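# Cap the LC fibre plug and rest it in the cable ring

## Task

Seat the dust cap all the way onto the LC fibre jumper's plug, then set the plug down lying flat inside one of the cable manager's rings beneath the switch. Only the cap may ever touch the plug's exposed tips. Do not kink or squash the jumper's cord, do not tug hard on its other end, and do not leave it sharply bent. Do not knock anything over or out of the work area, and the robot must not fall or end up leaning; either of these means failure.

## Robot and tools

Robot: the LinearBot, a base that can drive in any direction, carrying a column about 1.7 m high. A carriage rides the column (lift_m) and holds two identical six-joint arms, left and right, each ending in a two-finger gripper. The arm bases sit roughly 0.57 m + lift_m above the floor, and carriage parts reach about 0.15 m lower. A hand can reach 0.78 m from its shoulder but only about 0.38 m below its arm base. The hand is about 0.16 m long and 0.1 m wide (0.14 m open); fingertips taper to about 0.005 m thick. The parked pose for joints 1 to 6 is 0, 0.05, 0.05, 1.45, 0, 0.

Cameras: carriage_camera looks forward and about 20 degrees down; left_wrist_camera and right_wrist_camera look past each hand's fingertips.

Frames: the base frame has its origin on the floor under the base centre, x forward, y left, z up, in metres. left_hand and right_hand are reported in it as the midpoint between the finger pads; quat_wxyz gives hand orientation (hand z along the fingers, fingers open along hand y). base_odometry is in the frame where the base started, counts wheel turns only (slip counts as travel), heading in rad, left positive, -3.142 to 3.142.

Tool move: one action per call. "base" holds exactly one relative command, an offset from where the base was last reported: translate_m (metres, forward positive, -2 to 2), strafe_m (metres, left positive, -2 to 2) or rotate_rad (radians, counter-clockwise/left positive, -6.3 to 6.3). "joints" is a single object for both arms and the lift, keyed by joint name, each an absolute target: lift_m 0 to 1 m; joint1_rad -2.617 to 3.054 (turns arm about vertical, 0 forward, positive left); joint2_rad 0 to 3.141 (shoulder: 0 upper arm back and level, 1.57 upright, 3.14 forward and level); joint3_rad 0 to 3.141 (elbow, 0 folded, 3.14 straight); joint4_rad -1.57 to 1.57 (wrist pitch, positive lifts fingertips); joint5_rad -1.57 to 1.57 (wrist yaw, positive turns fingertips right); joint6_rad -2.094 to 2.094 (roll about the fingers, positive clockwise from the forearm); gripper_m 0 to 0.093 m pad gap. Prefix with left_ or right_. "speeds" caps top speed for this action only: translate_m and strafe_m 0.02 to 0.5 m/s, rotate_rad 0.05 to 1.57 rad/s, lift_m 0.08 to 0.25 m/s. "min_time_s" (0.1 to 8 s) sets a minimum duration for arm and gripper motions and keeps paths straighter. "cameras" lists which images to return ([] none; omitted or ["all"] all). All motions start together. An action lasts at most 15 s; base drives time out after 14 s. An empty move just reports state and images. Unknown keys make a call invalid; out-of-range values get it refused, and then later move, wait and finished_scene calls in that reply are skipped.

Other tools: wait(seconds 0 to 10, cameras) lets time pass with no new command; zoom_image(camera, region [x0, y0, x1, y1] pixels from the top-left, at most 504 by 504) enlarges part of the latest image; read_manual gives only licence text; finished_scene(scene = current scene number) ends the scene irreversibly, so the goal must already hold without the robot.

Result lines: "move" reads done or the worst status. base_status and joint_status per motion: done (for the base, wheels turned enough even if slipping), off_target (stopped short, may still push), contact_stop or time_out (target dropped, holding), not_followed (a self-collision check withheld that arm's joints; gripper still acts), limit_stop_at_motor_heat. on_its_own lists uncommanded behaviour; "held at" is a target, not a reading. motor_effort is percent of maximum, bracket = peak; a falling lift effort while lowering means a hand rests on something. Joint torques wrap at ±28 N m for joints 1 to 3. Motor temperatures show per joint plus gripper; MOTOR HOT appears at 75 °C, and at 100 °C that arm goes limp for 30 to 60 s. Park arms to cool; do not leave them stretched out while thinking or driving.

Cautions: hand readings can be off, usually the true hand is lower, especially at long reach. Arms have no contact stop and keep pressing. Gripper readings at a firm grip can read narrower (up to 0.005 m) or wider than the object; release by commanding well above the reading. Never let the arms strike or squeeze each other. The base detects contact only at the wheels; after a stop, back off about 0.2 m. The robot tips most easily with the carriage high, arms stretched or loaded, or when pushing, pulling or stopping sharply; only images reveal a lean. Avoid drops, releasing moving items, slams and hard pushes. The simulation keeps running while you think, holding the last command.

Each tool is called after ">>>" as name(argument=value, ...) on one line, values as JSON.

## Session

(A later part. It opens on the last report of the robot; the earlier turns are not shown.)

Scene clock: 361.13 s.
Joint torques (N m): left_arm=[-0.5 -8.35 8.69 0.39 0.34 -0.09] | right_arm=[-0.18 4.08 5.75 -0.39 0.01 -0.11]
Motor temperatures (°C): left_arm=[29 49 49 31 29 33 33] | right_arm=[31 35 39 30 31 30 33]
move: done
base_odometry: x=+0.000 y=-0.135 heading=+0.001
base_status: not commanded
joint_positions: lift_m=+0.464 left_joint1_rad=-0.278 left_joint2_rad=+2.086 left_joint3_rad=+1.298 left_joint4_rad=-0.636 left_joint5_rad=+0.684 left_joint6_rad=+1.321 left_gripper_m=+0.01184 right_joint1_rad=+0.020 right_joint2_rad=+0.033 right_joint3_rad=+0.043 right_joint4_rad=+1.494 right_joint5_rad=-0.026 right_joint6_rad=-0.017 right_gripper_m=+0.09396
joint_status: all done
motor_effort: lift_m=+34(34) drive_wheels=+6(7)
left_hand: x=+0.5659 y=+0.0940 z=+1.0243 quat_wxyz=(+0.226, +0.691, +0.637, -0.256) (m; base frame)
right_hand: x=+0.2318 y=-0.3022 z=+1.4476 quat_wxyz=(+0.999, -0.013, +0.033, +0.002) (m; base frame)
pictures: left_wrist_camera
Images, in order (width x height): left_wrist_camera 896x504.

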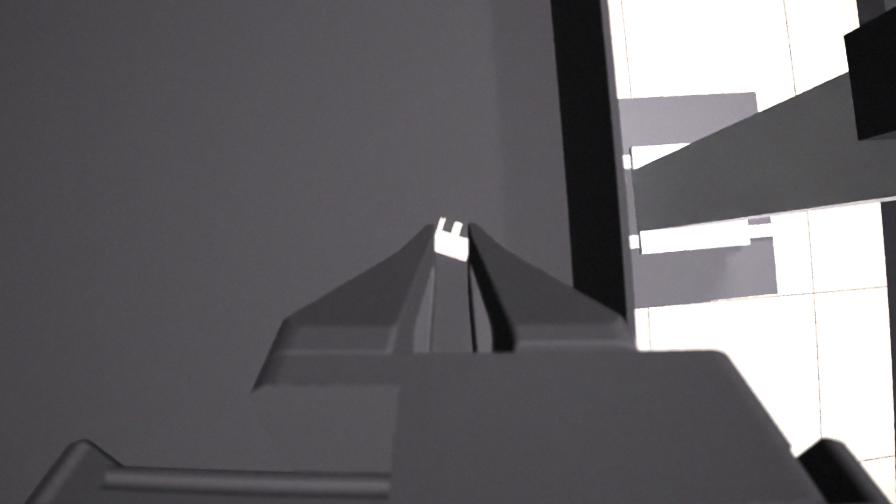

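>>> move(joints={"left_gripper_m": 0.03}, min_time_s=0.7, cameras=[])

>>> move(joints={"lift_m": 0.58}, cameras=[])

>>> move(joints={"left_joint1_rad": -0.546, "left_joint2_rad": 2.217, "left_joint3_rad": 1.611, "left_joint4_rad": -0.959, "left_joint5_rad": -0.013, "left_joint6_rad": 1.406}, min_time_s=2, cameras=[])

>>> move(joints={"lift_m": 0.515}, cameras=["left_wrist_camera"])

>>> zoom_image(camera="left_wrist_camera", region=[380, 130, 520, 270])

Scene clock: 398.87 s.
Joint torques (N m): left_arm=[-0.49 -8.36 8.72 0.39 0.33 -0.08] | right_arm=[-0.16 4.05 5.76 -0.38 0.01 -0.11]
Motor temperatures (°C): left_arm=[29 49 52 31 29 33 34] | right_arm=[31 35 39 30 31 30 33]
move: done
base_odometry: x=+0.000 y=-0.135 heading=+0.001
base_status: not commanded
joint_positions: lift_m=+0.464 left_joint1_rad=-0.278 left_joint2_rad=+2.086 left_joint3_rad=+1.298 left_joint4_rad=-0.637 left_joint5_rad=+0.684 left_joint6_rad=+1.321 left_gripper_m=+0.02988 right_joint1_rad=+0.020 right_joint2_rad=+0.033 right_joint3_rad=+0.043 right_joint4_rad=+1.494 right_joint5_rad=-0.026 right_joint6_rad=-0.017 right_gripper_m=+0.09396
joint_status: all done
motor_effort: lift_m=+34(34) drive_wheels=+1(6)
left_hand: x=+0.5657 y=+0.0940 z=+1.0243 quat_wxyz=(+0.226, +0.691, +0.637, -0.256) (m; base frame)
right_hand: x=+0.2318 y=-0.3022 z=+1.4476 quat_wxyz=(+0.999, -0.013, +0.033, +0.002) (m; base frame)
pictures: none
No camera images: "cameras" was empty.

Scene clock: 399.87 s.
Joint torques (N m): left_arm=[-0.51 -9.17 8.18 0.41 0.37 -0.08] | right_arm=[-0.16 4.07 5.74 -0.38 0.01 -0.11]
Motor temperatures (°C): left_arm=[29 49 52 31 29 33 34] | right_arm=[31 35 39 30 31 30 33]
move: done
base_odometry: x=+0.000 y=-0.135 heading=+0.001
base_status: not commanded
joint_positions: lift_m=+0.580 left_joint1_rad=-0.278 left_joint2_rad=+2.096 left_joint3_rad=+1.304 left_joint4_rad=-0.639 left_joint5_rad=+0.680 left_joint6_rad=+1.321 left_gripper_m=+0.02989 right_joint1_rad=+0.020 right_joint2_rad=+0.033 right_joint3_rad=+0.043 right_joint4_rad=+1.494 right_joint5_rad=-0.026 right_joint6_rad=-0.017 right_gripper_m=+0.09396
joint_status: all done
motor_effort: lift_m=+35(43) drive_wheels=+7(7)
left_hand: x=+0.5664 y=+0.0944 z=+1.1380 quat_wxyz=(+0.223, +0.691, +0.639, -0.256) (m; base frame)
right_hand: x=+0.2318 y=-0.3022 z=+1.5640 quat_wxyz=(+0.999, -0.013, +0.033, +0.002) (m; base frame)
pictures: none
No camera images: "cameras" was empty.

Scene clock: 402.20 s.
Joint torques (N m): left_arm=[-0.53 -9.02 9.32 0.04 0 0.11] | right_arm=[-0.14 4.08 5.76 -0.39 0.01 -0.11]
Motor temperatures (°C): left_arm=[29 49 52 31 29 33 34] | right_arm=[31 35 39 30 31 30 33]
move: done
base_odometry: x=+0.000 y=-0.135 heading=+0.001
base_status: not commanded
joint_positions: lift_m=+0.580 left_joint1_rad=-0.538 left_joint2_rad=+2.202 left_joint3_rad=+1.579 left_joint4_rad=-0.946 left_joint5_rad=+0.001 left_joint6_rad=+1.395 left_gripper_m=+0.02989 right_joint1_rad=+0.020 right_joint2_rad=+0.033 right_joint3_rad=+0.043 right_joint4_rad=+1.494 right_joint5_rad=-0.026 right_joint6_rad=-0.017 right_gripper_m=+0.09396
joint_status: all done
motor_effort: lift_m=+35(36) drive_wheels=+6(7)
left_hand: x=+0.5674 y=+0.0963 z=+1.1207 quat_wxyz=(+0.001, +0.823, +0.568, +0.000) (m; base frame)
right_hand: x=+0.2318 y=-0.3022 z=+1.5640 quat_wxyz=(+0.999, -0.013, +0.033, +0.002) (m; base frame)
pictures: none
No camera images: "cameras" was empty.

Scene clock: 403.00 s.
Joint torques (N m): left_arm=[-0.55 -10.33 8.28 0.07 0.03 0.11] | right_arm=[-0.16 4.07 5.76 -0.39 0.01 -0.11]
Motor temperatures (°C): left_arm=[29 49 52 31 29 33 34] | right_arm=[31 35 39 30 31 30 33]
move: done
base_odometry: x=+0.000 y=-0.135 heading=+0.001
base_status: not commanded
joint_positions: lift_m=+0.515 left_joint1_rad=-0.538 left_joint2_rad=+2.217 left_joint3_rad=+1.590 left_joint4_rad=-0.952 left_joint5_rad=-0.003 left_joint6_rad=+1.396 left_gripper_m=+0.02989 right_joint1_rad=+0.020 right_joint2_rad=+0.033 right_joint3_rad=+0.043 right_joint4_rad=+1.494 right_joint5_rad=-0.026 right_joint6_rad=-0.017 right_gripper_m=+0.09396
joint_status: all done
motor_effort: lift_m=+35(35) drive_wheels=+4(7)
left_hand: x=+0.5681 y=+0.0968 z=+1.0525 quat_wxyz=(-0.004, +0.823, +0.568, +0.000) (m; base frame)
right_hand: x=+0.2318 y=-0.3022 z=+1.4991 quat_wxyz=(+0.999, -0.013, +0.033, +0.002) (m; base frame)
pictures: left_wrist_camera
Images, in order (width x height): left_wrist_camera 896x504.

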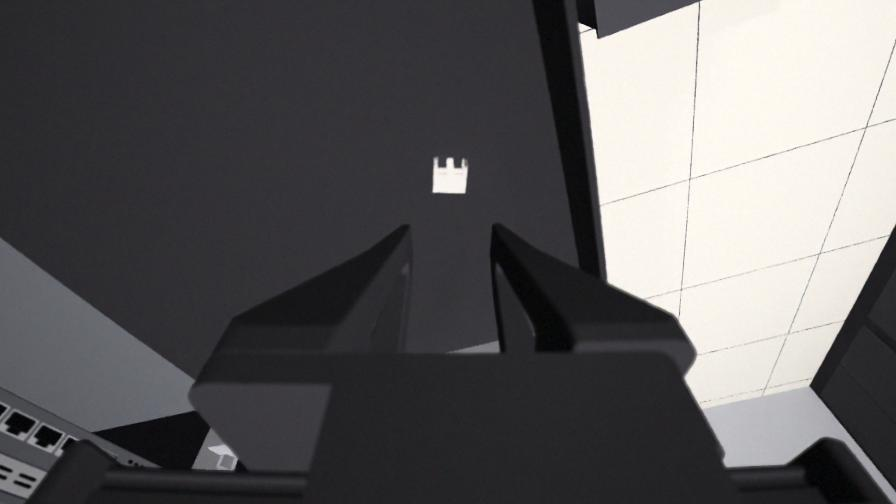

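Scaled by 3.600 from the camera's 896x504 image, which has a finer 1280x720 frame.

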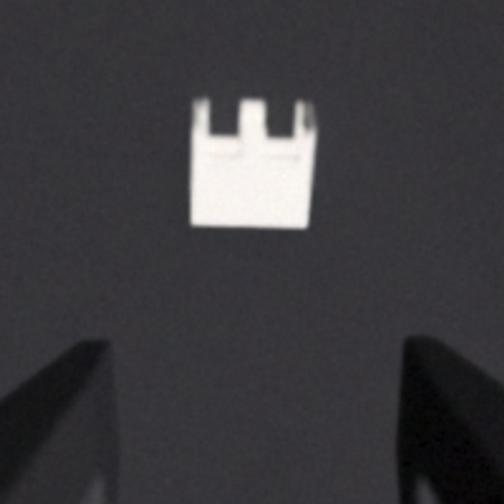

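>>> move(joints={"left_joint1_rad": -0.551, "lift_m": 0.484}, speeds={"lift_m": 0.08}, cameras=["left_wrist_camera"])

>>> zoom_image(camera="left_wrist_camera", region=[380, 160, 520, 300])

Scene clock: 410.93 s.
Joint torques (N m): left_arm=[-0.54 -10.35 8.27 0.09 0.04 0.11] | right_arm=[-0.17 4.12 5.75 -0.39 0.01 -0.11]
Motor temperatures (°C): left_arm=[29 50 52 31 29 33 33] | right_arm=[31 35 39 30 31 30 33]
move: done
base_odometry: x=+0.000 y=-0.135 heading=+0.001
base_status: not commanded
joint_positions: lift_m=+0.484 left_joint1_rad=-0.543 left_joint2_rad=+2.217 left_joint3_rad=+1.591 left_joint4_rad=-0.953 left_joint5_rad=-0.004 left_joint6_rad=+1.396 left_gripper_m=+0.02989 right_joint1_rad=+0.020 right_joint2_rad=+0.033 right_joint3_rad=+0.043 right_joint4_rad=+1.494 right_joint5_rad=-0.026 right_joint6_rad=-0.017 right_gripper_m=+0.09396
joint_status: all done
motor_effort: lift_m=+34(36) drive_wheels=+4(7)
left_hand: x=+0.5670 y=+0.0952 z=+1.0216 quat_wxyz=(-0.005, +0.825, +0.566, +0.000) (m; base frame)
right_hand: x=+0.2318 y=-0.3022 z=+1.4681 quat_wxyz=(+0.999, -0.013, +0.033, +0.002) (m; base frame)
pictures: left_wrist_camera
Images, in order (width x height): left_wrist_camera 896x504.

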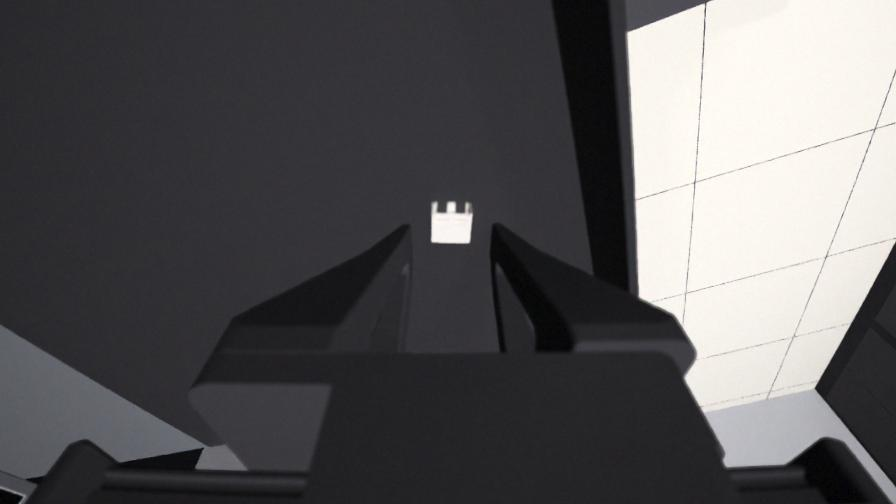

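Scaled by 3.600 from the camera's 896x504 image, which has a finer 1280x720 frame.

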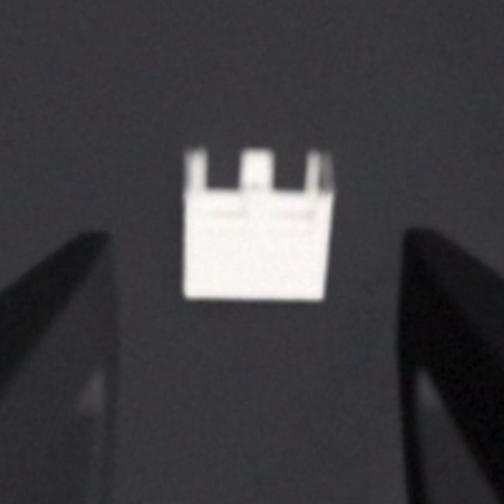

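>>> move(joints={"left_joint1_rad": -0.56, "lift_m": 0.4825}, speeds={"lift_m": 0.08}, cameras=[])

>>> move(joints={"left_gripper_m": 0.007}, min_time_s=1.5, cameras=["left_wrist_camera"])

>>> zoom_image(camera="left_wrist_camera", region=[420, 190, 490, 260])

Scene clock: 418.40 s.
Joint torques (N m): left_arm=[-0.75 -10.36 8.16 0.1 0.08 0.11] | right_arm=[-0.17 4.14 5.75 -0.39 0.01 -0.11]
Motor temperatures (°C): left_arm=[29 50 51 31 29 33 33] | right_arm=[31 35 39 30 31 30 33]
move: done
base_odometry: x=+0.000 y=-0.135 heading=+0.001
base_status: not commanded
joint_positions: lift_m=+0.483 left_joint1_rad=-0.550 left_joint2_rad=+2.217 left_joint3_rad=+1.592 left_joint4_rad=-0.953 left_joint5_rad=-0.009 left_joint6_rad=+1.396 left_gripper_m=+0.02989 right_joint1_rad=+0.020 right_joint2_rad=+0.033 right_joint3_rad=+0.043 right_joint4_rad=+1.494 right_joint5_rad=-0.026 right_joint6_rad=-0.017 right_gripper_m=+0.09396
joint_status: all done
motor_effort: lift_m=+33(33) drive_wheels=+5(6)
left_hand: x=+0.5662 y=+0.0934 z=+1.0204 quat_wxyz=(-0.005, +0.827, +0.563, +0.002) (m; base frame)
right_hand: x=+0.2318 y=-0.3022 z=+1.4668 quat_wxyz=(+0.999, -0.013, +0.033, +0.002) (m; base frame)
pictures: none
No camera images: "cameras" was empty.

Scene clock: 420.20 s.
Joint torques (N m): left_arm=[-0.76 -10.37 8.17 0.09 0.08 0.11] | right_arm=[-0.14 4.08 5.75 -0.39 0.01 -0.11]
Motor temperatures (°C): left_arm=[29 50 51 31 29 33 33] | right_arm=[31 35 39 30 31 30 33]
move: off_target
base_odometry: x=+0.000 y=-0.135 heading=+0.001
base_status: not commanded
joint_positions: lift_m=+0.483 left_joint1_rad=-0.550 left_joint2_rad=+2.217 left_joint3_rad=+1.592 left_joint4_rad=-0.953 left_joint5_rad=-0.009 left_joint6_rad=+1.396 left_gripper_m=+0.01172 right_joint1_rad=+0.020 right_joint2_rad=+0.033 right_joint3_rad=+0.043 right_joint4_rad=+1.494 right_joint5_rad=-0.026 right_joint6_rad=-0.017 right_gripper_m=+0.09396
joint_status: left_gripper_m off_target (ended at +0.01174, target +0.00700)
motor_effort: lift_m=+33(33) drive_wheels=+3(9)
left_hand: x=+0.5662 y=+0.0934 z=+1.0204 quat_wxyz=(-0.005, +0.827, +0.563, +0.002) (m; base frame)
right_hand: x=+0.2318 y=-0.3022 z=+1.4668 quat_wxyz=(+0.999, -0.013, +0.033, +0.002) (m; base frame)
pictures: left_wrist_camera
Images, in order (width x height): left_wrist_camera 896x504.

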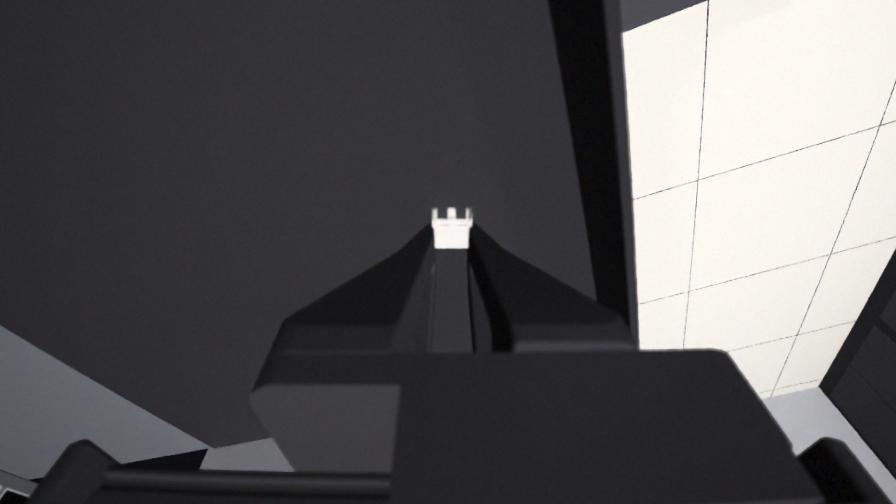

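Scaled by 7.200 from the camera's 896x504 image, which has a finer 1280x720 frame.

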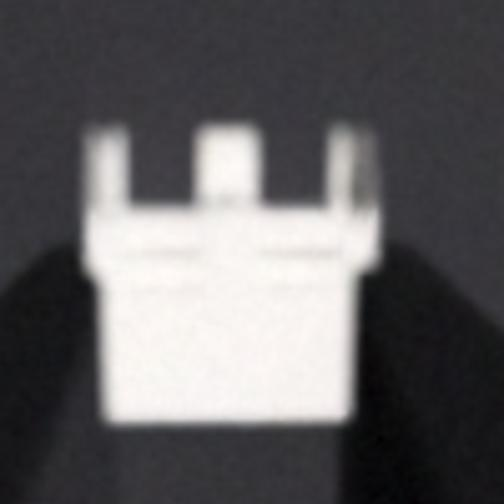

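>>> move(joints={"lift_m": 0.56}, speeds={"lift_m": 0.1}, cameras=[])

>>> move(joints={"left_joint1_rad": -0.2, "lift_m": 0.7, "right_joint1_rad": 0.92, "right_joint2_rad": 0.2, "right_joint3_rad": 0.2, "right_gripper_m": 0.04, "right_joint6_rad": -1.571}, min_time_s=1.5, cameras=["carriage_camera", "left_wrist_camera"])

>>> zoom_image(camera="left_wrist_camera", region=[420, 190, 490, 260])

Scene clock: 433.40 s.
Joint torques (N m): left_arm=[-0.7 -10.45 8.13 0.1 0.08 0.11] | right_arm=[-0.16 4.08 5.74 -0.37 0.01 -0.11]
Motor temperatures (°C): left_arm=[29 51 50 31 29 33 34] | right_arm=[31 35 39 30 31 30 33]
move: done
base_odometry: x=+0.000 y=-0.135 heading=+0.001
base_status: not commanded
joint_positions: lift_m=+0.560 left_joint1_rad=-0.550 left_joint2_rad=+2.218 left_joint3_rad=+1.592 left_joint4_rad=-0.955 left_joint5_rad=-0.009 left_joint6_rad=+1.396 left_gripper_m=+0.01170 right_joint1_rad=+0.020 right_joint2_rad=+0.033 right_joint3_rad=+0.043 right_joint4_rad=+1.494 right_joint5_rad=-0.026 right_joint6_rad=-0.017 right_gripper_m=+0.09396
joint_status: all done
motor_effort: lift_m=+35(43) drive_wheels=+4(6)
left_hand: x=+0.5656 y=+0.0937 z=+1.0971 quat_wxyz=(-0.007, +0.827, +0.563, +0.002) (m; base frame)
right_hand: x=+0.2318 y=-0.3022 z=+1.5440 quat_wxyz=(+0.999, -0.013, +0.033, +0.002) (m; base frame)
pictures: none
No camera images: "cameras" was empty.

Scene clock: 435.43 s.
Joint torques (N m): left_arm=[0.47 -10.55 8.13 0.1 0.08 0.11] | right_arm=[0.47 4.94 7.6 -0.22 0.1 -0.26]
Motor temperatures (°C): left_arm=[29 52 50 31 29 33 34] | right_arm=[31 35 40 30 31 30 33]
move: done
base_odometry: x=+0.000 y=-0.135 heading=+0.001
base_status: not commanded
joint_positions: lift_m=+0.700 left_joint1_rad=-0.205 left_joint2_rad=+2.219 left_joint3_rad=+1.592 left_joint4_rad=-0.955 left_joint5_rad=-0.009 left_joint6_rad=+1.396 left_gripper_m=+0.01170 right_joint1_rad=+0.915 right_joint2_rad=+0.188 right_joint3_rad=+0.179 right_joint4_rad=+1.494 right_joint5_rad=-0.026 right_joint6_rad=-1.560 right_gripper_m=+0.04013
joint_status: all done
motor_effort: lift_m=+36(44) drive_wheels=+4(8)
left_hand: x=+0.6170 y=+0.2248 z=+1.2368 quat_wxyz=(-0.007, +0.718, +0.696, +0.000) (m; base frame)
right_hand: x=+0.2282 y=-0.2827 z=+1.7195 quat_wxyz=(+0.948, -0.045, +0.002, -0.316) (m; base frame)
pictures: carriage_camera, left_wrist_camera
Images, in order (width x height): carriage_camera 896x504, left_wrist_camera 896x504.

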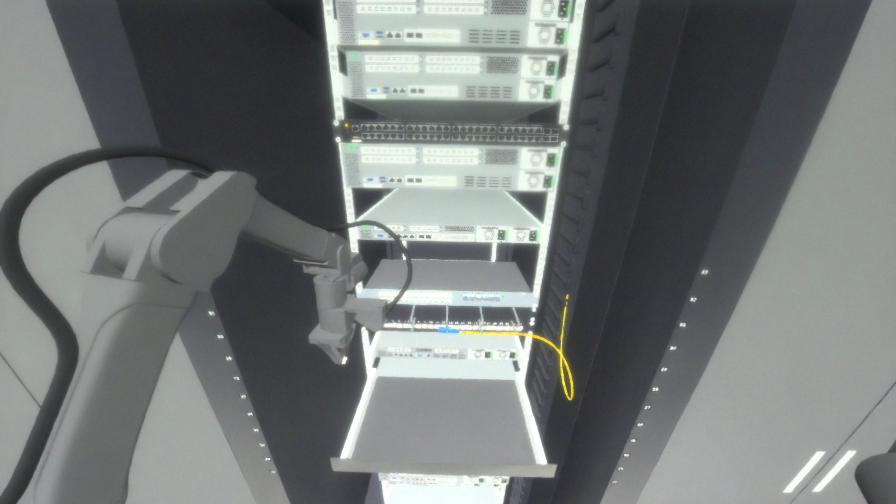

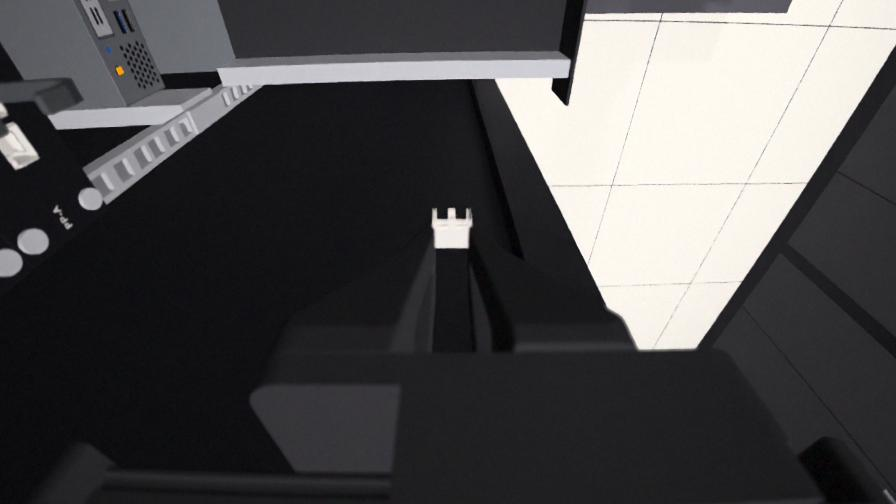

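Scaled by 7.200 from the camera's 896x504 image, which has a finer 1280x720 frame.

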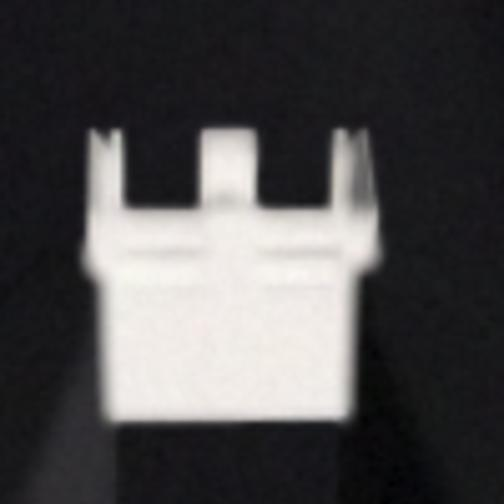

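>>> move(joints={"lift_m": 0.6, "right_joint1_rad": 0.64, "right_joint2_rad": 2.13, "right_joint3_rad": 0.62, "right_joint4_rad": 1.52, "right_joint5_rad": 0.28, "right_joint6_rad": -1.571}, min_time_s=3, cameras=["carriage_camera", "right_wrist_camera"])

>>> zoom_image(camera="right_wrist_camera", region=[300, 60, 600, 360])

Scene clock: 463.83 s.
Joint torques (N m): left_arm=[0.53 -10.58 8.08 0.11 0.08 0.11] | right_arm=[-0.58 -8.08 5.04 2.69 0.12 -0.12]
Motor temperatures (°C): left_arm=[29 57 49 31 29 33 34] | right_arm=[31 36 42 31 31 30 33]
move: done
base_odometry: x=+0.000 y=-0.135 heading=+0.001
base_status: not commanded
joint_positions: lift_m=+0.600 left_joint1_rad=-0.205 left_joint2_rad=+2.220 left_joint3_rad=+1.593 left_joint4_rad=-0.956 left_joint5_rad=-0.009 left_joint6_rad=+1.396 left_gripper_m=+0.01170 right_joint1_rad=+0.645 right_joint2_rad=+2.116 right_joint3_rad=+0.604 right_joint4_rad=+1.519 right_joint5_rad=+0.270 right_joint6_rad=-1.562 right_gripper_m=+0.04013
joint_status: all done
motor_effort: lift_m=+35(36) drive_wheels=+0(7)
left_hand: x=+0.6170 y=+0.2248 z=+1.1369 quat_wxyz=(-0.008, +0.718, +0.696, +0.000) (m; base frame)
right_hand: x=+0.6190 y=-0.0602 z=+1.2541 quat_wxyz=(+0.589, -0.580, +0.400, -0.396) (m; base frame)
pictures: carriage_camera, right_wrist_camera
Images, in order (width x height): carriage_camera 896x504, right_wrist_camera 896x504.

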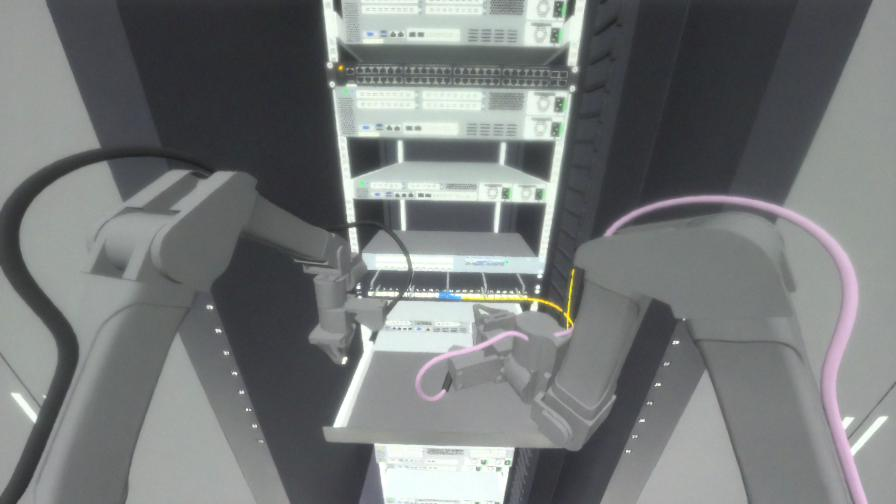

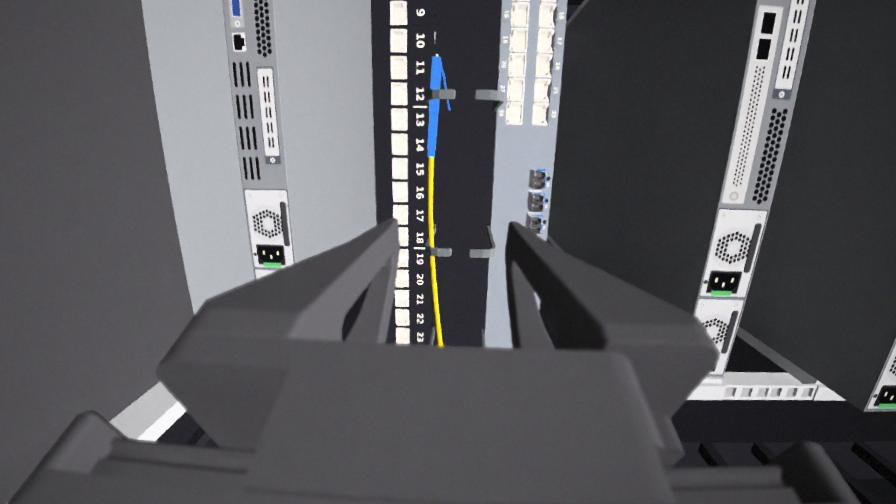

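Scaled by 1.680 from the camera's 896x504 image, which has a finer 1280x720 frame.

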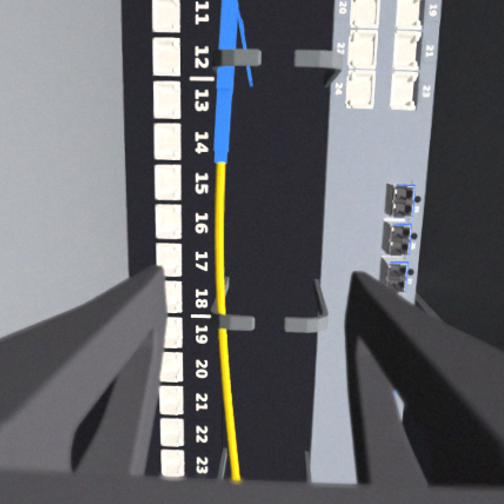

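>>> move(joints={"right_joint1_rad": 0.58, "right_joint2_rad": 2.248, "right_joint3_rad": 0.851, "right_joint4_rad": 1.393, "right_joint5_rad": 0.205, "right_joint6_rad": -1.58, "right_gripper_m": 0.036}, min_time_s=1.5, cameras=["right_wrist_camera"])

>>> zoom_image(camera="right_wrist_camera", region=[340, 40, 560, 260])

Scene clock: 483.17 s.
Joint torques (N m): left_arm=[0.5 -10.61 8.05 0.11 0.08 0.11] | right_arm=[-0.59 -9.46 5.89 2.49 -0.09 -0.13]
Motor temperatures (°C): left_arm=[29 58 49 31 29 33 34] | right_arm=[31 38 41 35 31 30 33]
move: done
base_odometry: x=+0.000 y=-0.135 heading=+0.001
base_status: not commanded
joint_positions: lift_m=+0.600 left_joint1_rad=-0.205 left_joint2_rad=+2.220 left_joint3_rad=+1.593 left_joint4_rad=-0.956 left_joint5_rad=-0.009 left_joint6_rad=+1.396 left_gripper_m=+0.01170 right_joint1_rad=+0.586 right_joint2_rad=+2.231 right_joint3_rad=+0.833 right_joint4_rad=+1.410 right_joint5_rad=+0.216 right_joint6_rad=-1.569 right_gripper_m=+0.03614
joint_status: all done
motor_effort: lift_m=+35(35) drive_wheels=-1(5)
left_hand: x=+0.6170 y=+0.2248 z=+1.1369 quat_wxyz=(-0.008, +0.718, +0.696, +0.000) (m; base frame)
right_hand: x=+0.6732 y=-0.0474 z=+1.2481 quat_wxyz=(+0.588, -0.579, +0.398, -0.401) (m; base frame)
pictures: right_wrist_camera
Images, in order (width x height): right_wrist_camera 896x504.

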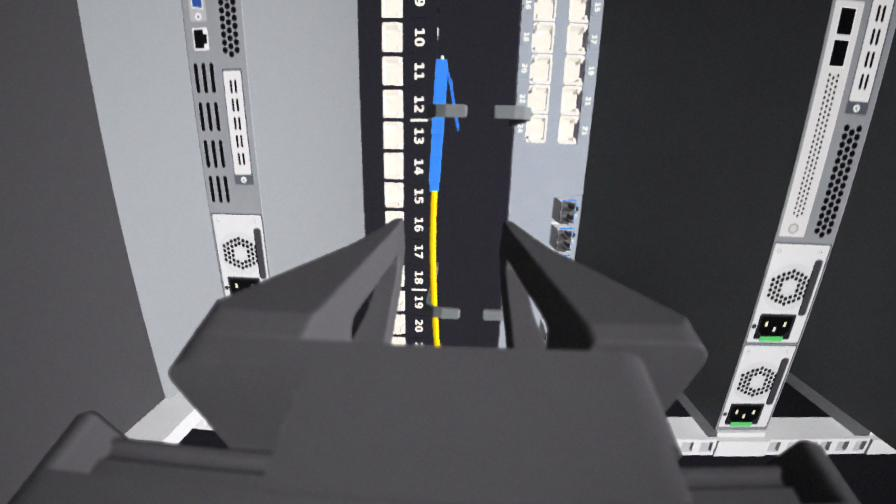

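Scaled by 2.291 from the camera's 896x504 image, which has a finer 1280x720 frame.

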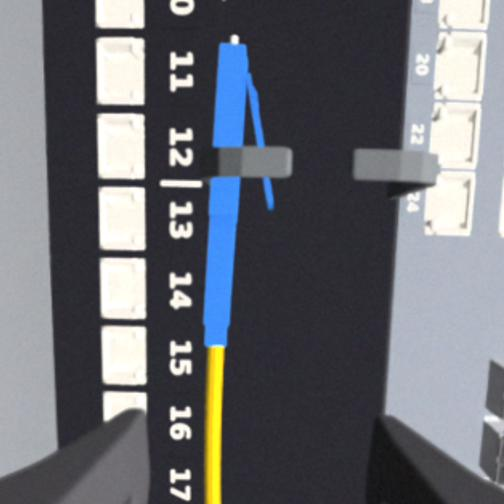

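>>> move(joints={"right_joint1_rad": 0.557, "right_joint2_rad": 2.36, "right_joint3_rad": 1.112, "right_joint4_rad": 1.244, "right_joint5_rad": 0.183}, min_time_s=2, cameras=["right_wrist_camera"])

>>> zoom_image(camera="right_wrist_camera", region=[340, 80, 560, 300])

Scene clock: 497.50 s.
Joint torques (N m): left_arm=[0.5 -10.62 8.09 0.11 0.08 0.11] | right_arm=[-0.59 -10.97 6.93 2.49 -0.11 -0.12]
Motor temperatures (°C): left_arm=[29 59 49 31 29 33 35] | right_arm=[31 39 41 36 31 30 33]
move: done
base_odometry: x=+0.000 y=-0.135 heading=+0.001
base_status: not commanded
joint_positions: lift_m=+0.600 left_joint1_rad=-0.205 left_joint2_rad=+2.220 left_joint3_rad=+1.593 left_joint4_rad=-0.956 left_joint5_rad=-0.009 left_joint6_rad=+1.396 left_gripper_m=+0.01170 right_joint1_rad=+0.563 right_joint2_rad=+2.341 right_joint3_rad=+1.092 right_joint4_rad=+1.261 right_joint5_rad=+0.193 right_joint6_rad=-1.570 right_gripper_m=+0.03614
joint_status: all done
motor_effort: lift_m=+35(35) drive_wheels=-4(6)
left_hand: x=+0.6170 y=+0.2248 z=+1.1369 quat_wxyz=(-0.008, +0.718, +0.696, +0.000) (m; base frame)
right_hand: x=+0.7242 y=-0.0247 z=+1.2468 quat_wxyz=(+0.588, -0.579, +0.398, -0.401) (m; base frame)
pictures: right_wrist_camera
Images, in order (width x height): right_wrist_camera 896x504.

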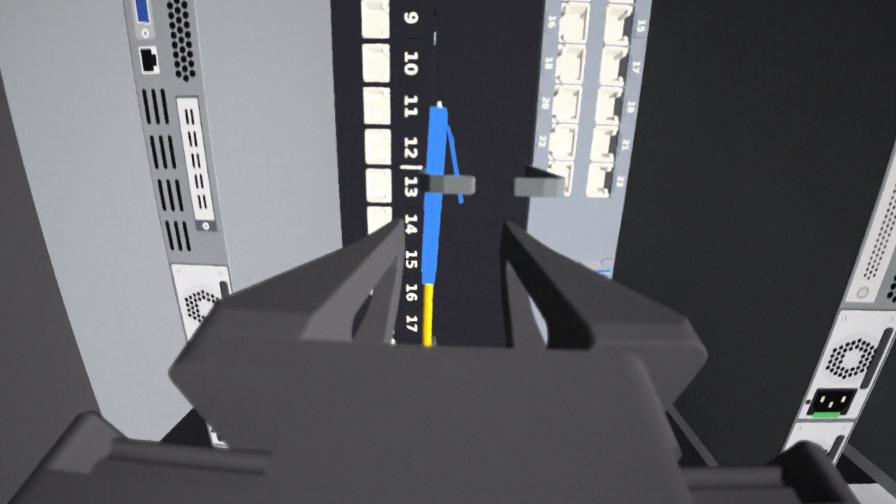

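Scaled by 2.291 from the camera's 896x504 image, which has a finer 1280x720 frame.

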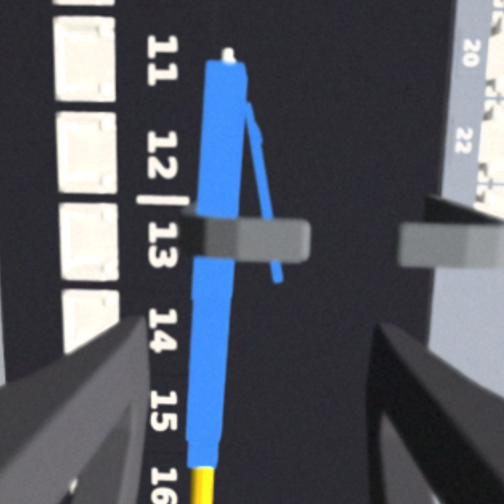

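>>> move(joints={"lift_m": 0.5925, "right_joint1_rad": 0.607, "right_joint2_rad": 2.292, "right_joint3_rad": 1.047, "right_joint5_rad": 0.241}, min_time_s=1.5, cameras=["right_wrist_camera"])

>>> zoom_image(camera="right_wrist_camera", region=[340, 80, 560, 300])

Scene clock: 524.70 s.
Joint torques (N m): left_arm=[0.49 -10.7 8.01 0.11 0.09 0.11] | right_arm=[0.54 -15.35 4.1 2.58 0.08 -0.12]
Motor temperatures (°C): left_arm=[29 60 49 30 29 33 35] | right_arm=[31 43 41 40 31 30 33]
move: done
base_odometry: x=+0.000 y=-0.135 heading=+0.001
base_status: not commanded
joint_positions: lift_m=+0.593 left_joint1_rad=-0.205 left_joint2_rad=+2.221 left_joint3_rad=+1.593 left_joint4_rad=-0.957 left_joint5_rad=-0.009 left_joint6_rad=+1.396 left_gripper_m=+0.01170 right_joint1_rad=+0.601 right_joint2_rad=+2.322 right_joint3_rad=+1.058 right_joint4_rad=+1.252 right_joint5_rad=+0.230 right_joint6_rad=-1.570 right_gripper_m=+0.03614
joint_status: all done
motor_effort: lift_m=+34(36) drive_wheels=-1(6)
left_hand: x=+0.6168 y=+0.2248 z=+1.1290 quat_wxyz=(-0.008, +0.718, +0.696, +0.000) (m; base frame)
right_hand: x=+0.7098 y=-0.0153 z=+1.2347 quat_wxyz=(+0.580, -0.587, +0.401, -0.398) (m; base frame)
pictures: right_wrist_camera
Images, in order (width x height): right_wrist_camera 896x504.

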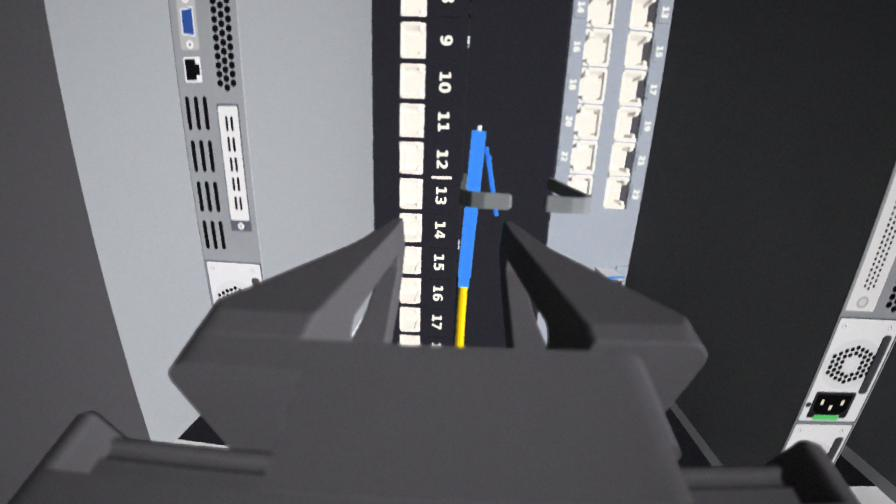

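Scaled by 2.291 from the camera's 896x504 image, which has a finer 1280x720 frame.

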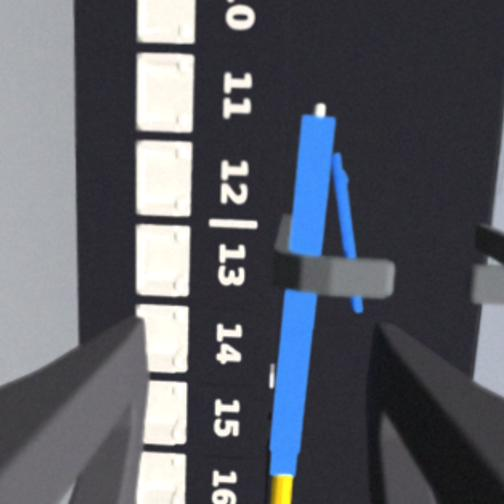

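>>> move(joints={"lift_m": 0.597}, speeds={"lift_m": 0.08}, cameras=[])

>>> move(joints={"right_gripper_m": 0.012}, min_time_s=1.5, cameras=["right_wrist_camera"])

>>> zoom_image(camera="right_wrist_camera", region=[340, 80, 560, 300])

Scene clock: 533.97 s.
Joint torques (N m): left_arm=[0.51 -10.66 7.76 0.14 0.08 0.11] | right_arm=[0.58 -14.63 4.44 2.59 0.1 -0.12]
Motor temperatures (°C): left_arm=[29 58 49 30 29 33 35] | right_arm=[31 44 41 40 31 30 33]
move: done
base_odometry: x=+0.000 y=-0.135 heading=+0.001
base_status: not commanded
joint_positions: lift_m=+0.597 left_joint1_rad=-0.205 left_joint2_rad=+2.221 left_joint3_rad=+1.596 left_joint4_rad=-0.959 left_joint5_rad=-0.009 left_joint6_rad=+1.396 left_gripper_m=+0.01170 right_joint1_rad=+0.601 right_joint2_rad=+2.315 right_joint3_rad=+1.055 right_joint4_rad=+1.251 right_joint5_rad=+0.232 right_joint6_rad=-1.571 right_gripper_m=+0.03614
joint_status: all done
motor_effort: lift_m=+36(43) drive_wheels=-4(6)
left_hand: x=+0.6174 y=+0.2247 z=+1.1341 quat_wxyz=(-0.008, +0.718, +0.696, +0.000) (m; base frame)
right_hand: x=+0.7095 y=-0.0159 z=+1.2418 quat_wxyz=(+0.580, -0.586, +0.401, -0.399) (m; base frame)
pictures: none
No camera images: "cameras" was empty.

Scene clock: 535.77 s.
Joint torques (N m): left_arm=[0.47 -10.7 7.73 0.13 0.08 0.11] | right_arm=[0.54 -14.61 4.42 2.59 0.1 -0.11]
Motor temperatures (°C): left_arm=[29 58 50 30 29 33 35] | right_arm=[31 45 41 40 31 30 33]
move: done
base_odometry: x=+0.000 y=-0.135 heading=+0.001
base_status: not commanded
joint_positions: lift_m=+0.597 left_joint1_rad=-0.205 left_joint2_rad=+2.221 left_joint3_rad=+1.596 left_joint4_rad=-0.959 left_joint5_rad=-0.009 left_joint6_rad=+1.396 left_gripper_m=+0.01170 right_joint1_rad=+0.601 right_joint2_rad=+2.315 right_joint3_rad=+1.055 right_joint4_rad=+1.251 right_joint5_rad=+0.232 right_joint6_rad=-1.571 right_gripper_m=+0.01214
joint_status: all done
motor_effort: lift_m=+36(36) drive_wheels=+0(7)
left_hand: x=+0.6174 y=+0.2247 z=+1.1341 quat_wxyz=(-0.008, +0.718, +0.696, +0.000) (m; base frame)
right_hand: x=+0.7095 y=-0.0159 z=+1.2418 quat_wxyz=(+0.580, -0.586, +0.401, -0.399) (m; base frame)
pictures: right_wrist_camera
Images, in order (width x height): right_wrist_camera 896x504.

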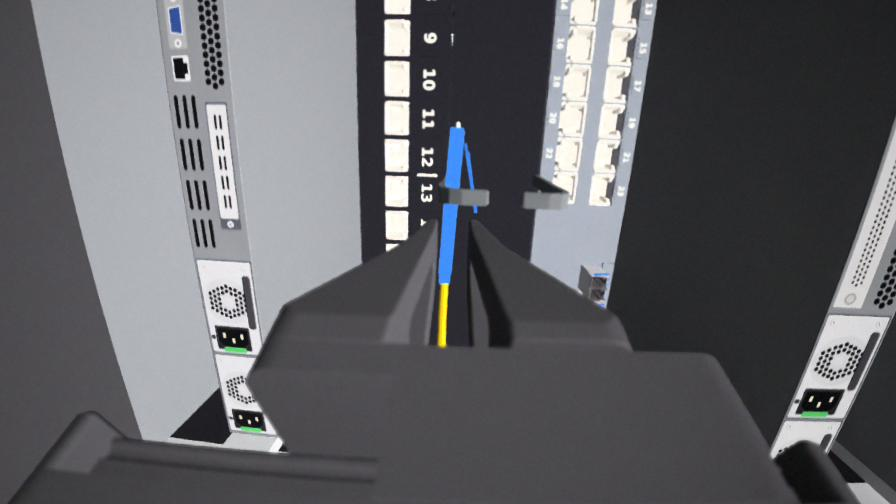

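Scaled by 2.291 from the camera's 896x504 image, which has a finer 1280x720 frame.

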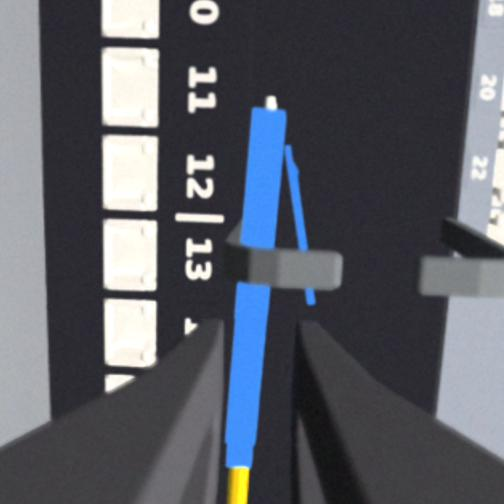

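>>> move(joints={"lift_m": 0.5945}, speeds={"lift_m": 0.08}, cameras=[])

>>> move(joints={"right_gripper_m": 0.0}, min_time_s=2, cameras=["right_wrist_camera"])

>>> zoom_image(camera="right_wrist_camera", region=[370, 90, 540, 260])

Scene clock: 548.47 s.
Joint torques (N m): left_arm=[0.51 -10.81 7.77 0.14 0.09 0.11] | right_arm=[0.53 -14.52 4.49 2.62 0.1 -0.11]
Motor temperatures (°C): left_arm=[29 57 50 30 29 33 35] | right_arm=[31 49 41 40 31 30 33]
move: done
base_odometry: x=+0.000 y=-0.135 heading=+0.001
base_status: not commanded
joint_positions: lift_m=+0.595 left_joint1_rad=-0.205 left_joint2_rad=+2.222 left_joint3_rad=+1.596 left_joint4_rad=-0.960 left_joint5_rad=-0.009 left_joint6_rad=+1.396 left_gripper_m=+0.01170 right_joint1_rad=+0.601 right_joint2_rad=+2.314 right_joint3_rad=+1.054 right_joint4_rad=+1.250 right_joint5_rad=+0.232 right_joint6_rad=-1.571 right_gripper_m=+0.01214
joint_status: all done
motor_effort: lift_m=+33(34) drive_wheels=-2(5)
left_hand: x=+0.6172 y=+0.2247 z=+1.1315 quat_wxyz=(-0.008, +0.718, +0.696, +0.000) (m; base frame)
right_hand: x=+0.7093 y=-0.0160 z=+1.2395 quat_wxyz=(+0.580, -0.586, +0.401, -0.399) (m; base frame)
pictures: none
No camera images: "cameras" was empty.

Scene clock: 550.77 s.
Joint torques (N m): left_arm=[0.5 -10.77 7.76 0.14 0.09 0.11] | right_arm=[0.55 -14.48 4.51 2.56 0.1 -0.12]
Motor temperatures (°C): left_arm=[29 57 50 30 29 33 35] | right_arm=[31 49 41 40 31 30 33]
move: done
base_odometry: x=+0.000 y=-0.135 heading=+0.001
base_status: not commanded
joint_positions: lift_m=+0.595 left_joint1_rad=-0.205 left_joint2_rad=+2.222 left_joint3_rad=+1.596 left_joint4_rad=-0.960 left_joint5_rad=-0.009 left_joint6_rad=+1.396 left_gripper_m=+0.01170 right_joint1_rad=+0.601 right_joint2_rad=+2.314 right_joint3_rad=+1.054 right_joint4_rad=+1.254 right_joint5_rad=+0.232 right_joint6_rad=-1.571 right_gripper_m=+0.00327
joint_status: all done
motor_effort: lift_m=+33(34) drive_wheels=-1(8)
left_hand: x=+0.6172 y=+0.2247 z=+1.1315 quat_wxyz=(-0.008, +0.718, +0.696, +0.000) (m; base frame)
right_hand: x=+0.7093 y=-0.0160 z=+1.2406 quat_wxyz=(+0.582, -0.585, +0.400, -0.399) (m; base frame)
pictures: right_wrist_camera
Images, in order (width x height): right_wrist_camera 896x504.

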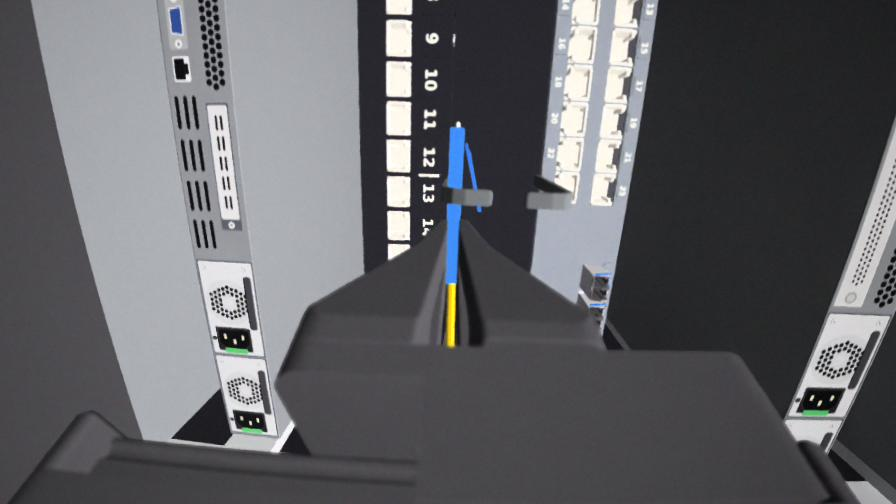

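Scaled by 2.965 from the camera's 896x504 image, which has a finer 1280x720 frame.

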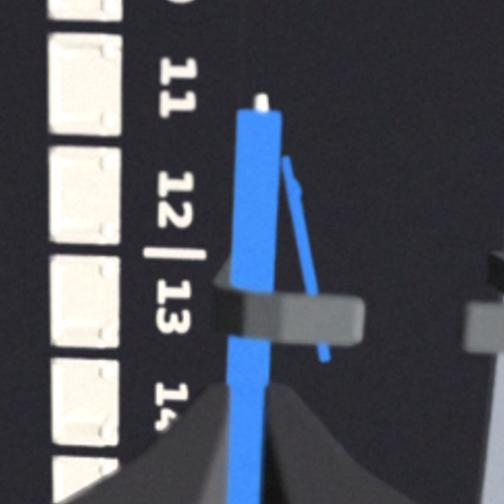

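>>> move(joints={"lift_m": 0.611}, speeds={"lift_m": 0.08}, cameras=[])

>>> move(base={"strafe_m": -0.02}, speeds={"strafe_m": 0.04}, cameras=["right_wrist_camera"])

>>> zoom_image(camera="right_wrist_camera", region=[370, 90, 540, 260])

Scene clock: 566.40 s.
Joint torques (N m): left_arm=[0.5 -10.8 7.71 0.14 0.09 0.11] | right_arm=[0.53 -14.19 4.55 2.59 0.1 -0.11]
Motor temperatures (°C): left_arm=[29 56 50 30 29 33 35] | right_arm=[31 52 40 41 31 30 34]
move: done
base_odometry: x=+0.000 y=-0.135 heading=+0.001
base_status: not commanded
joint_positions: lift_m=+0.611 left_joint1_rad=-0.205 left_joint2_rad=+2.222 left_joint3_rad=+1.597 left_joint4_rad=-0.960 left_joint5_rad=-0.009 left_joint6_rad=+1.396 left_gripper_m=+0.01170 right_joint1_rad=+0.601 right_joint2_rad=+2.310 right_joint3_rad=+1.054 right_joint4_rad=+1.252 right_joint5_rad=+0.232 right_joint6_rad=-1.571 right_gripper_m=+0.00326
joint_status: all done
motor_effort: lift_m=+35(42) drive_wheels=-1(6)
left_hand: x=+0.6174 y=+0.2247 z=+1.1481 quat_wxyz=(-0.008, +0.718, +0.696, +0.000) (m; base frame)
right_hand: x=+0.7093 y=-0.0160 z=+1.2583 quat_wxyz=(+0.582, -0.585, +0.400, -0.399) (m; base frame)
pictures: none
No camera images: "cameras" was empty.

Scene clock: 567.37 s.
Joint torques (N m): left_arm=[0.21 -10.81 7.68 0.15 0.08 0.11] | right_arm=[0.24 -14.19 4.56 2.58 0.07 -0.11]
Motor temperatures (°C): left_arm=[29 56 50 30 29 33 35] | right_arm=[31 52 40 41 31 30 34]
move: done
base_odometry: x=+0.000 y=-0.155 heading=+0.002
base_status: done
joint_positions: lift_m=+0.611 left_joint1_rad=-0.202 left_joint2_rad=+2.222 left_joint3_rad=+1.597 left_joint4_rad=-0.960 left_joint5_rad=-0.009 left_joint6_rad=+1.396 left_gripper_m=+0.01170 right_joint1_rad=+0.604 right_joint2_rad=+2.310 right_joint3_rad=+1.054 right_joint4_rad=+1.252 right_joint5_rad=+0.234 right_joint6_rad=-1.571 right_gripper_m=+0.00326
joint_status: not commanded
motor_effort: lift_m=+35(35) drive_wheels=+0(11)
left_hand: x=+0.6177 y=+0.2260 z=+1.1481 quat_wxyz=(-0.008, +0.717, +0.697, +0.000) (m; base frame)
right_hand: x=+0.7085 y=-0.0147 z=+1.2583 quat_wxyz=(+0.582, -0.585, +0.400, -0.399) (m; base frame)
pictures: right_wrist_camera
Images, in order (width x height): right_wrist_camera 896x504.

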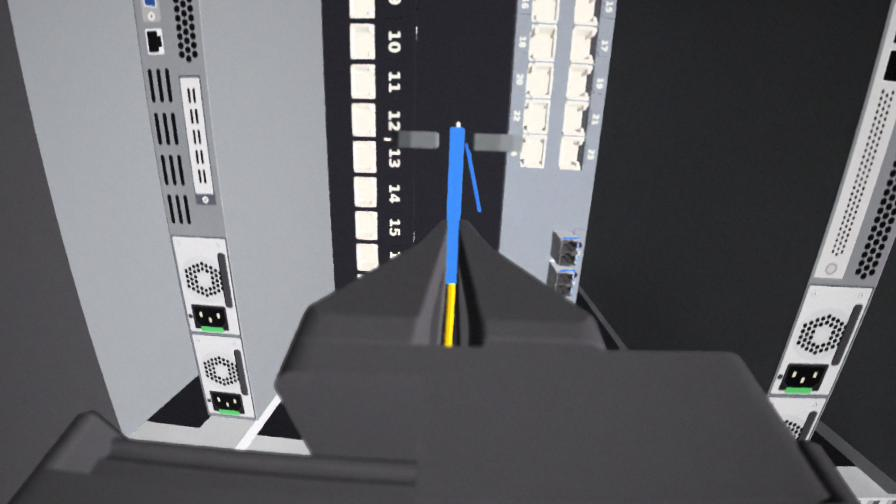

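Scaled by 2.965 from the camera's 896x504 image, which has a finer 1280x720 frame.

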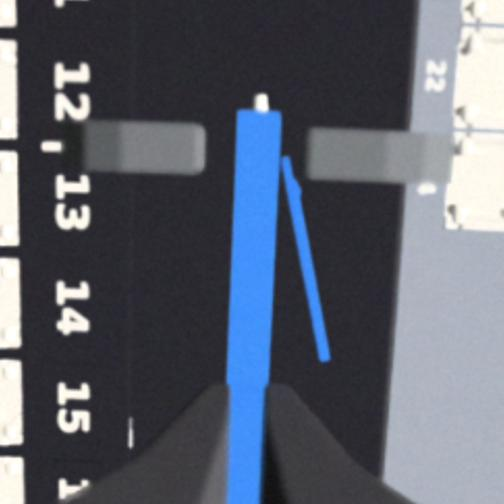

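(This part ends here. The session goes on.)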